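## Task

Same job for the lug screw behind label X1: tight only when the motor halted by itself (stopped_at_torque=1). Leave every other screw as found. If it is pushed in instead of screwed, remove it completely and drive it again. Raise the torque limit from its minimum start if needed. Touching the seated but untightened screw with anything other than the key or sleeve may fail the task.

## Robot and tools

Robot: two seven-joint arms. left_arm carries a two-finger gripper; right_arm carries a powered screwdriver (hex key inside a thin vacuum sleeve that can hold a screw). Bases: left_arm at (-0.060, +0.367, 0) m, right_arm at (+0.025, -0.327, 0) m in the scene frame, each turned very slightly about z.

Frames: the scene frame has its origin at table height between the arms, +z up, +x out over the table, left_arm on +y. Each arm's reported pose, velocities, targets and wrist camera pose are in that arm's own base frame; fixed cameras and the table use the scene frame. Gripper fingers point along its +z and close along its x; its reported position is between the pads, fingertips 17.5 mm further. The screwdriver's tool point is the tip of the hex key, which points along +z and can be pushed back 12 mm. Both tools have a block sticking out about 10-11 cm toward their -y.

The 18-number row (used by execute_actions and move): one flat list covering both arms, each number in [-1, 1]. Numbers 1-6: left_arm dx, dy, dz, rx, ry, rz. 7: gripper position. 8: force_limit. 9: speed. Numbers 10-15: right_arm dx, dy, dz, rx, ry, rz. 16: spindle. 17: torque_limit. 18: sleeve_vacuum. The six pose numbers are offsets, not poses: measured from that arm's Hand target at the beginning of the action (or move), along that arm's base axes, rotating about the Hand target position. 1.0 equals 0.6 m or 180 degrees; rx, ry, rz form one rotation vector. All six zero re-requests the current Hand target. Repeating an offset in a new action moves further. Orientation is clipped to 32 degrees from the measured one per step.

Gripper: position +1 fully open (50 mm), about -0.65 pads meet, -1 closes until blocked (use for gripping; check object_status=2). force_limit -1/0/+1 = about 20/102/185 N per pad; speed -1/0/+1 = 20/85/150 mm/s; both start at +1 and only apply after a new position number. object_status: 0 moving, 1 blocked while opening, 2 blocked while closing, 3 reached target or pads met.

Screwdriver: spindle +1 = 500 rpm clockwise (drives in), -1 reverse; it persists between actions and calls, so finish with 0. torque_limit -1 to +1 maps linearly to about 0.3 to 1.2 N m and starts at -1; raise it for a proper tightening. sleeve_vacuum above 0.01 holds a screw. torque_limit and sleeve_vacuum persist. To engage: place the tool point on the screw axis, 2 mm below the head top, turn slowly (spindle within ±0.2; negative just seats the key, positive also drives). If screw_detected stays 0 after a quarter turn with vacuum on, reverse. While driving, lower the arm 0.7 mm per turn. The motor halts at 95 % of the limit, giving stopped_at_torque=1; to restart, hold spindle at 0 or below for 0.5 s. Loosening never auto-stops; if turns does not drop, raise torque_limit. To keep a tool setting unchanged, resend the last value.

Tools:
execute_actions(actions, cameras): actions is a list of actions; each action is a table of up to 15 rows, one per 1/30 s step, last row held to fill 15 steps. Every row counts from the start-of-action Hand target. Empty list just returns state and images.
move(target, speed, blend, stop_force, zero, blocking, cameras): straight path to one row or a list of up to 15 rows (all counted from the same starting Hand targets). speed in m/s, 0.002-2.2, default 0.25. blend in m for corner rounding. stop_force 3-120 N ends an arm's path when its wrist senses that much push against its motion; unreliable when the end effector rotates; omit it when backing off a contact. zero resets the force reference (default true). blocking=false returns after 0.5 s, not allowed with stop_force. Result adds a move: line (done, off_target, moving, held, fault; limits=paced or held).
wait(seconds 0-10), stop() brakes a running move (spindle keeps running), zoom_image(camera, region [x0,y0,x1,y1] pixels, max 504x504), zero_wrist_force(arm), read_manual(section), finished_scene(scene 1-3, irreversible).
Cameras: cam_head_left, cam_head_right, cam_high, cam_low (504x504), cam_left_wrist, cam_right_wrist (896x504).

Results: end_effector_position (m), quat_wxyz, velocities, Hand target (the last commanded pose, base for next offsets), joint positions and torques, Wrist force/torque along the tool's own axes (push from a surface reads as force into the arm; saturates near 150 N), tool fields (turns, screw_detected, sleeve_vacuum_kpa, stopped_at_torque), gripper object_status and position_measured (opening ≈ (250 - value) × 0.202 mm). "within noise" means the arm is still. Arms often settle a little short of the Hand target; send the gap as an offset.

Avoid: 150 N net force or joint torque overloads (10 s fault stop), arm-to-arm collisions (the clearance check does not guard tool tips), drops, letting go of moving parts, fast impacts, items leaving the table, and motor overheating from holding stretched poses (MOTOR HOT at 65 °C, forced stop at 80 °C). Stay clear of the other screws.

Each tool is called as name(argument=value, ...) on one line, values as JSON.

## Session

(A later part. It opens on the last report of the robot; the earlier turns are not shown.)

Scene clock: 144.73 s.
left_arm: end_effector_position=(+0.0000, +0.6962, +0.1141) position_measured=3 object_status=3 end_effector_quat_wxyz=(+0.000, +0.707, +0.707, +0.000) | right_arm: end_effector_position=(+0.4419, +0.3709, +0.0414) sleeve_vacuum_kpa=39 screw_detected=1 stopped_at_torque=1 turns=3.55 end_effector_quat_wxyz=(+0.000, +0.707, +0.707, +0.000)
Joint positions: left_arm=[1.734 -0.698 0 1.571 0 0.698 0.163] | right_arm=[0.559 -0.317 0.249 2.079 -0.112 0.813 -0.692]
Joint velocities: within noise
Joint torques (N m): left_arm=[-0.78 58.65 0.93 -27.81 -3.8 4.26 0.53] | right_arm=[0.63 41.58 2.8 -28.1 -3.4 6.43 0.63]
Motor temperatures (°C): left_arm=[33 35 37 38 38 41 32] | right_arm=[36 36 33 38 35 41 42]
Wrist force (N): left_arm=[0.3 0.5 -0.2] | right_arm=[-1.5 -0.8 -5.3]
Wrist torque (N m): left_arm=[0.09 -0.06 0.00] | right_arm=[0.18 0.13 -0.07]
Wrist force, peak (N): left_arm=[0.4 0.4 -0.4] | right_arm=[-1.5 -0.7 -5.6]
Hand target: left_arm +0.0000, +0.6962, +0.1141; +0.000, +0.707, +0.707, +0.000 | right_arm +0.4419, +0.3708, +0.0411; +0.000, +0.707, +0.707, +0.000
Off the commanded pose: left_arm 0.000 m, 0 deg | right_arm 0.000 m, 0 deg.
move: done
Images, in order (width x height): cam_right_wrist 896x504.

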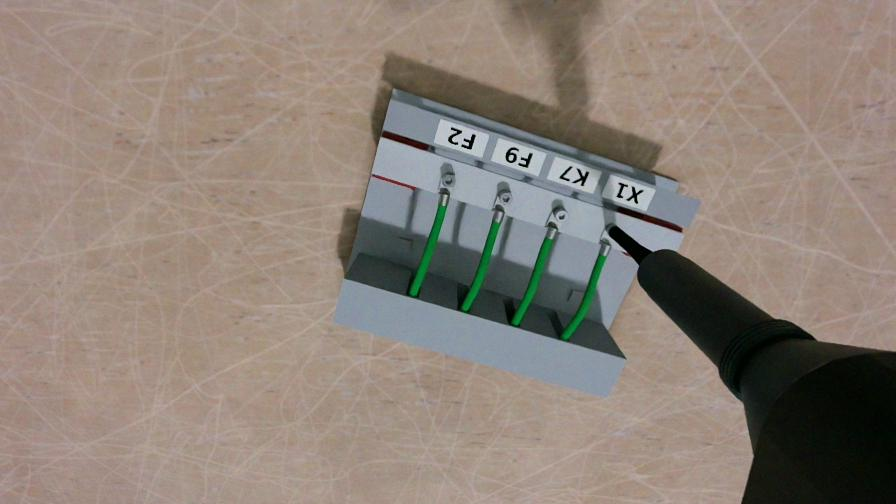

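execute_actions(actions=[[[0,0,0,0,0,0,1,1,1,0,0,0,0,0,0,0,0.6,1]],[[0,0,0,0,0,0,1,1,1,0,0,0,0,0,0,0,0.6,1]],[[0,0,0,0,0,0,1,1,1,0,0,0,0,0,0,0.2,0.6,1]]], cameras=[])

move(target=[[0,0,0,0,0,0,1,1,1,0,0,0.003,0,0,0,0,0.6,0],[0,0,0,0,0,0,1,1,1,0,0,0.045,0,0,0,0,0.6,0]], speed=0.1, cameras=["cam_right_wrist"])

zoom_image(camera="cam_right_wrist", region=[520, 160, 660, 260])

Scene clock: 155.13 s.
left_arm: end_effector_position=(+0.0000, +0.6962, +0.1141) position_measured=3 object_status=3 end_effector_quat_wxyz=(+0.000, +0.707, +0.707, +0.000) | right_arm: end_effector_position=(+0.4419, +0.3709, +0.0414) sleeve_vacuum_kpa=39 screw_detected=1 stopped_at_torque=1 turns=3.55 end_effector_quat_wxyz=(+0.000, +0.707, +0.707, +0.000)
Joint positions: left_arm=[1.734 -0.698 0 1.571 0 0.698 0.163] | right_arm=[0.56 -0.317 0.249 2.079 -0.112 0.813 -0.692]
Joint velocities: within noise
Joint torques (N m): left_arm=[-0.74 58.79 0.88 -27.8 -3.73 4.27 0.52] | right_arm=[0.64 41.74 2.79 -28.2 -3.28 6.27 0.59]
Motor temperatures (°C): left_arm=[33 35 37 38 38 41 32] | right_arm=[36 36 33 38 35 41 42]
Wrist force (N): left_arm=[0.3 0.4 -0.2] | right_arm=[-1.5 -0.7 -5.1]
Wrist torque (N m): left_arm=[0.07 -0.06 0.00] | right_arm=[0.17 0.16 -0.07]
Wrist force, peak (N): left_arm=[0.5 0.5 -0.3] | right_arm=[-1.5 -0.7 -5.7]
Hand target: left_arm +0.0000, +0.6962, +0.1141; +0.000, +0.707, +0.707, +0.000 | right_arm +0.4419, +0.3708, +0.0411; +0.000, +0.707, +0.707, +0.000
Off the commanded pose: left_arm 0.000 m, 0 deg | right_arm 0.000 m, 0 deg.
Step readings (end_effector_position of left_arm | right_arm):
0: (+0.0000, +0.6962, +0.1141) | (+0.4419, +0.3709, +0.0414)
1: (+0.0000, +0.6962, +0.1141) | (+0.4419, +0.3709, +0.0414)
2: (+0.0000, +0.6962, +0.1141) | (+0.4419, +0.3709, +0.0414)
4: (+0.0000, +0.6962, +0.1141) | (+0.4419, +0.3709, +0.0414)
8: (+0.0000, +0.6962, +0.1141) | (+0.4419, +0.3709, +0.0414)
15: (+0.0000, +0.6962, +0.1141) | (+0.4419, +0.3709, +0.0414)
16: (+0.0000, +0.6962, +0.1141) | (+0.4419, +0.3709, +0.0414)
17: (+0.0000, +0.6962, +0.1141) | (+0.4419, +0.3709, +0.0414)
19: (+0.0000, +0.6962, +0.1141) | (+0.4419, +0.3709, +0.0414)
23: (+0.0000, +0.6962, +0.1141) | (+0.4419, +0.3709, +0.0414)
30: (+0.0000, +0.6962, +0.1141) | (+0.4419, +0.3709, +0.0414)
31: (+0.0000, +0.6962, +0.1141) | (+0.4419, +0.3710, +0.0414)
32: (+0.0000, +0.6962, +0.1141) | (+0.4419, +0.3709, +0.0414)
34: (+0.0000, +0.6962, +0.1141) | (+0.4419, +0.3709, +0.0414)
38: (+0.0000, +0.6962, +0.1141) | (+0.4419, +0.3709, +0.0414)
45: (+0.0000, +0.6962, +0.1141) | (+0.4419, +0.3709, +0.0414)
No camera images: "cameras" was empty.

Scene clock: 156.57 s.
left_arm: end_effector_position=(+0.0000, +0.6962, +0.1141) position_measured=3 object_status=3 end_effector_quat_wxyz=(+0.000, +0.707, +0.707, +0.000) | right_arm: end_effector_position=(+0.4423, +0.3711, +0.0683) sleeve_vacuum_kpa=0 screw_detected=0 stopped_at_torque=1 turns=3.55 end_effector_quat_wxyz=(+0.000, +0.707, +0.707, +0.001)
Joint positions: left_arm=[1.734 -0.698 0 1.571 0 0.698 0.163] | right_arm=[0.553 -0.271 0.259 2.051 -0.094 0.741 -0.705]
Joint velocities: within noise
Joint torques (N m): left_arm=[-0.79 58.65 0.91 -27.71 -3.77 4.26 0.53] | right_arm=[0.47 43.69 2.83 -31.11 -3.46 6.35 0.3]
Motor temperatures (°C): left_arm=[33 35 37 38 38 41 32] | right_arm=[36 36 33 38 35 41 42]
Wrist force (N): left_arm=[0.1 0.3 -0.2] | right_arm=[0.2 0.9 0.4]
Wrist torque (N m): left_arm=[0.06 -0.02 0.00] | right_arm=[0.25 0.01 -0.09]
Wrist force, peak (N): left_arm=[0.3 0.4 -0.4] | right_arm=[-2.3 -2.0 -5.0]
Hand target: left_arm +0.0000, +0.6962, +0.1141; +0.000, +0.707, +0.707, +0.000 | right_arm +0.4419, +0.3708, +0.0681; +0.000, +0.707, +0.707, +0.000
Off the commanded pose: left_arm 0.000 m, 0 deg | right_arm 0.001 m, 0 deg.
move: done
Images, in order (width x height): cam_right_wrist 896x504.

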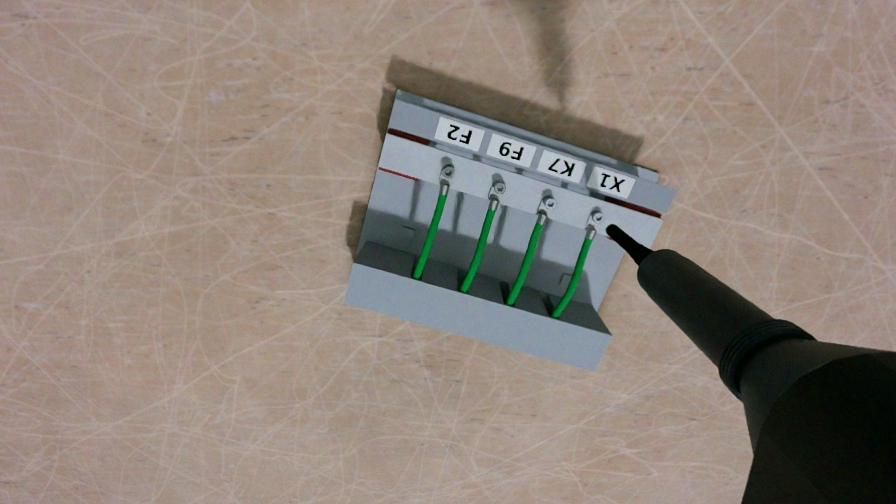

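Scaled by 3.600.

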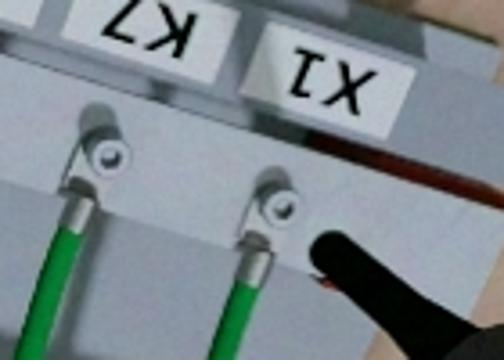

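finished_scene(scene=3)

The scene is finished: the task was done.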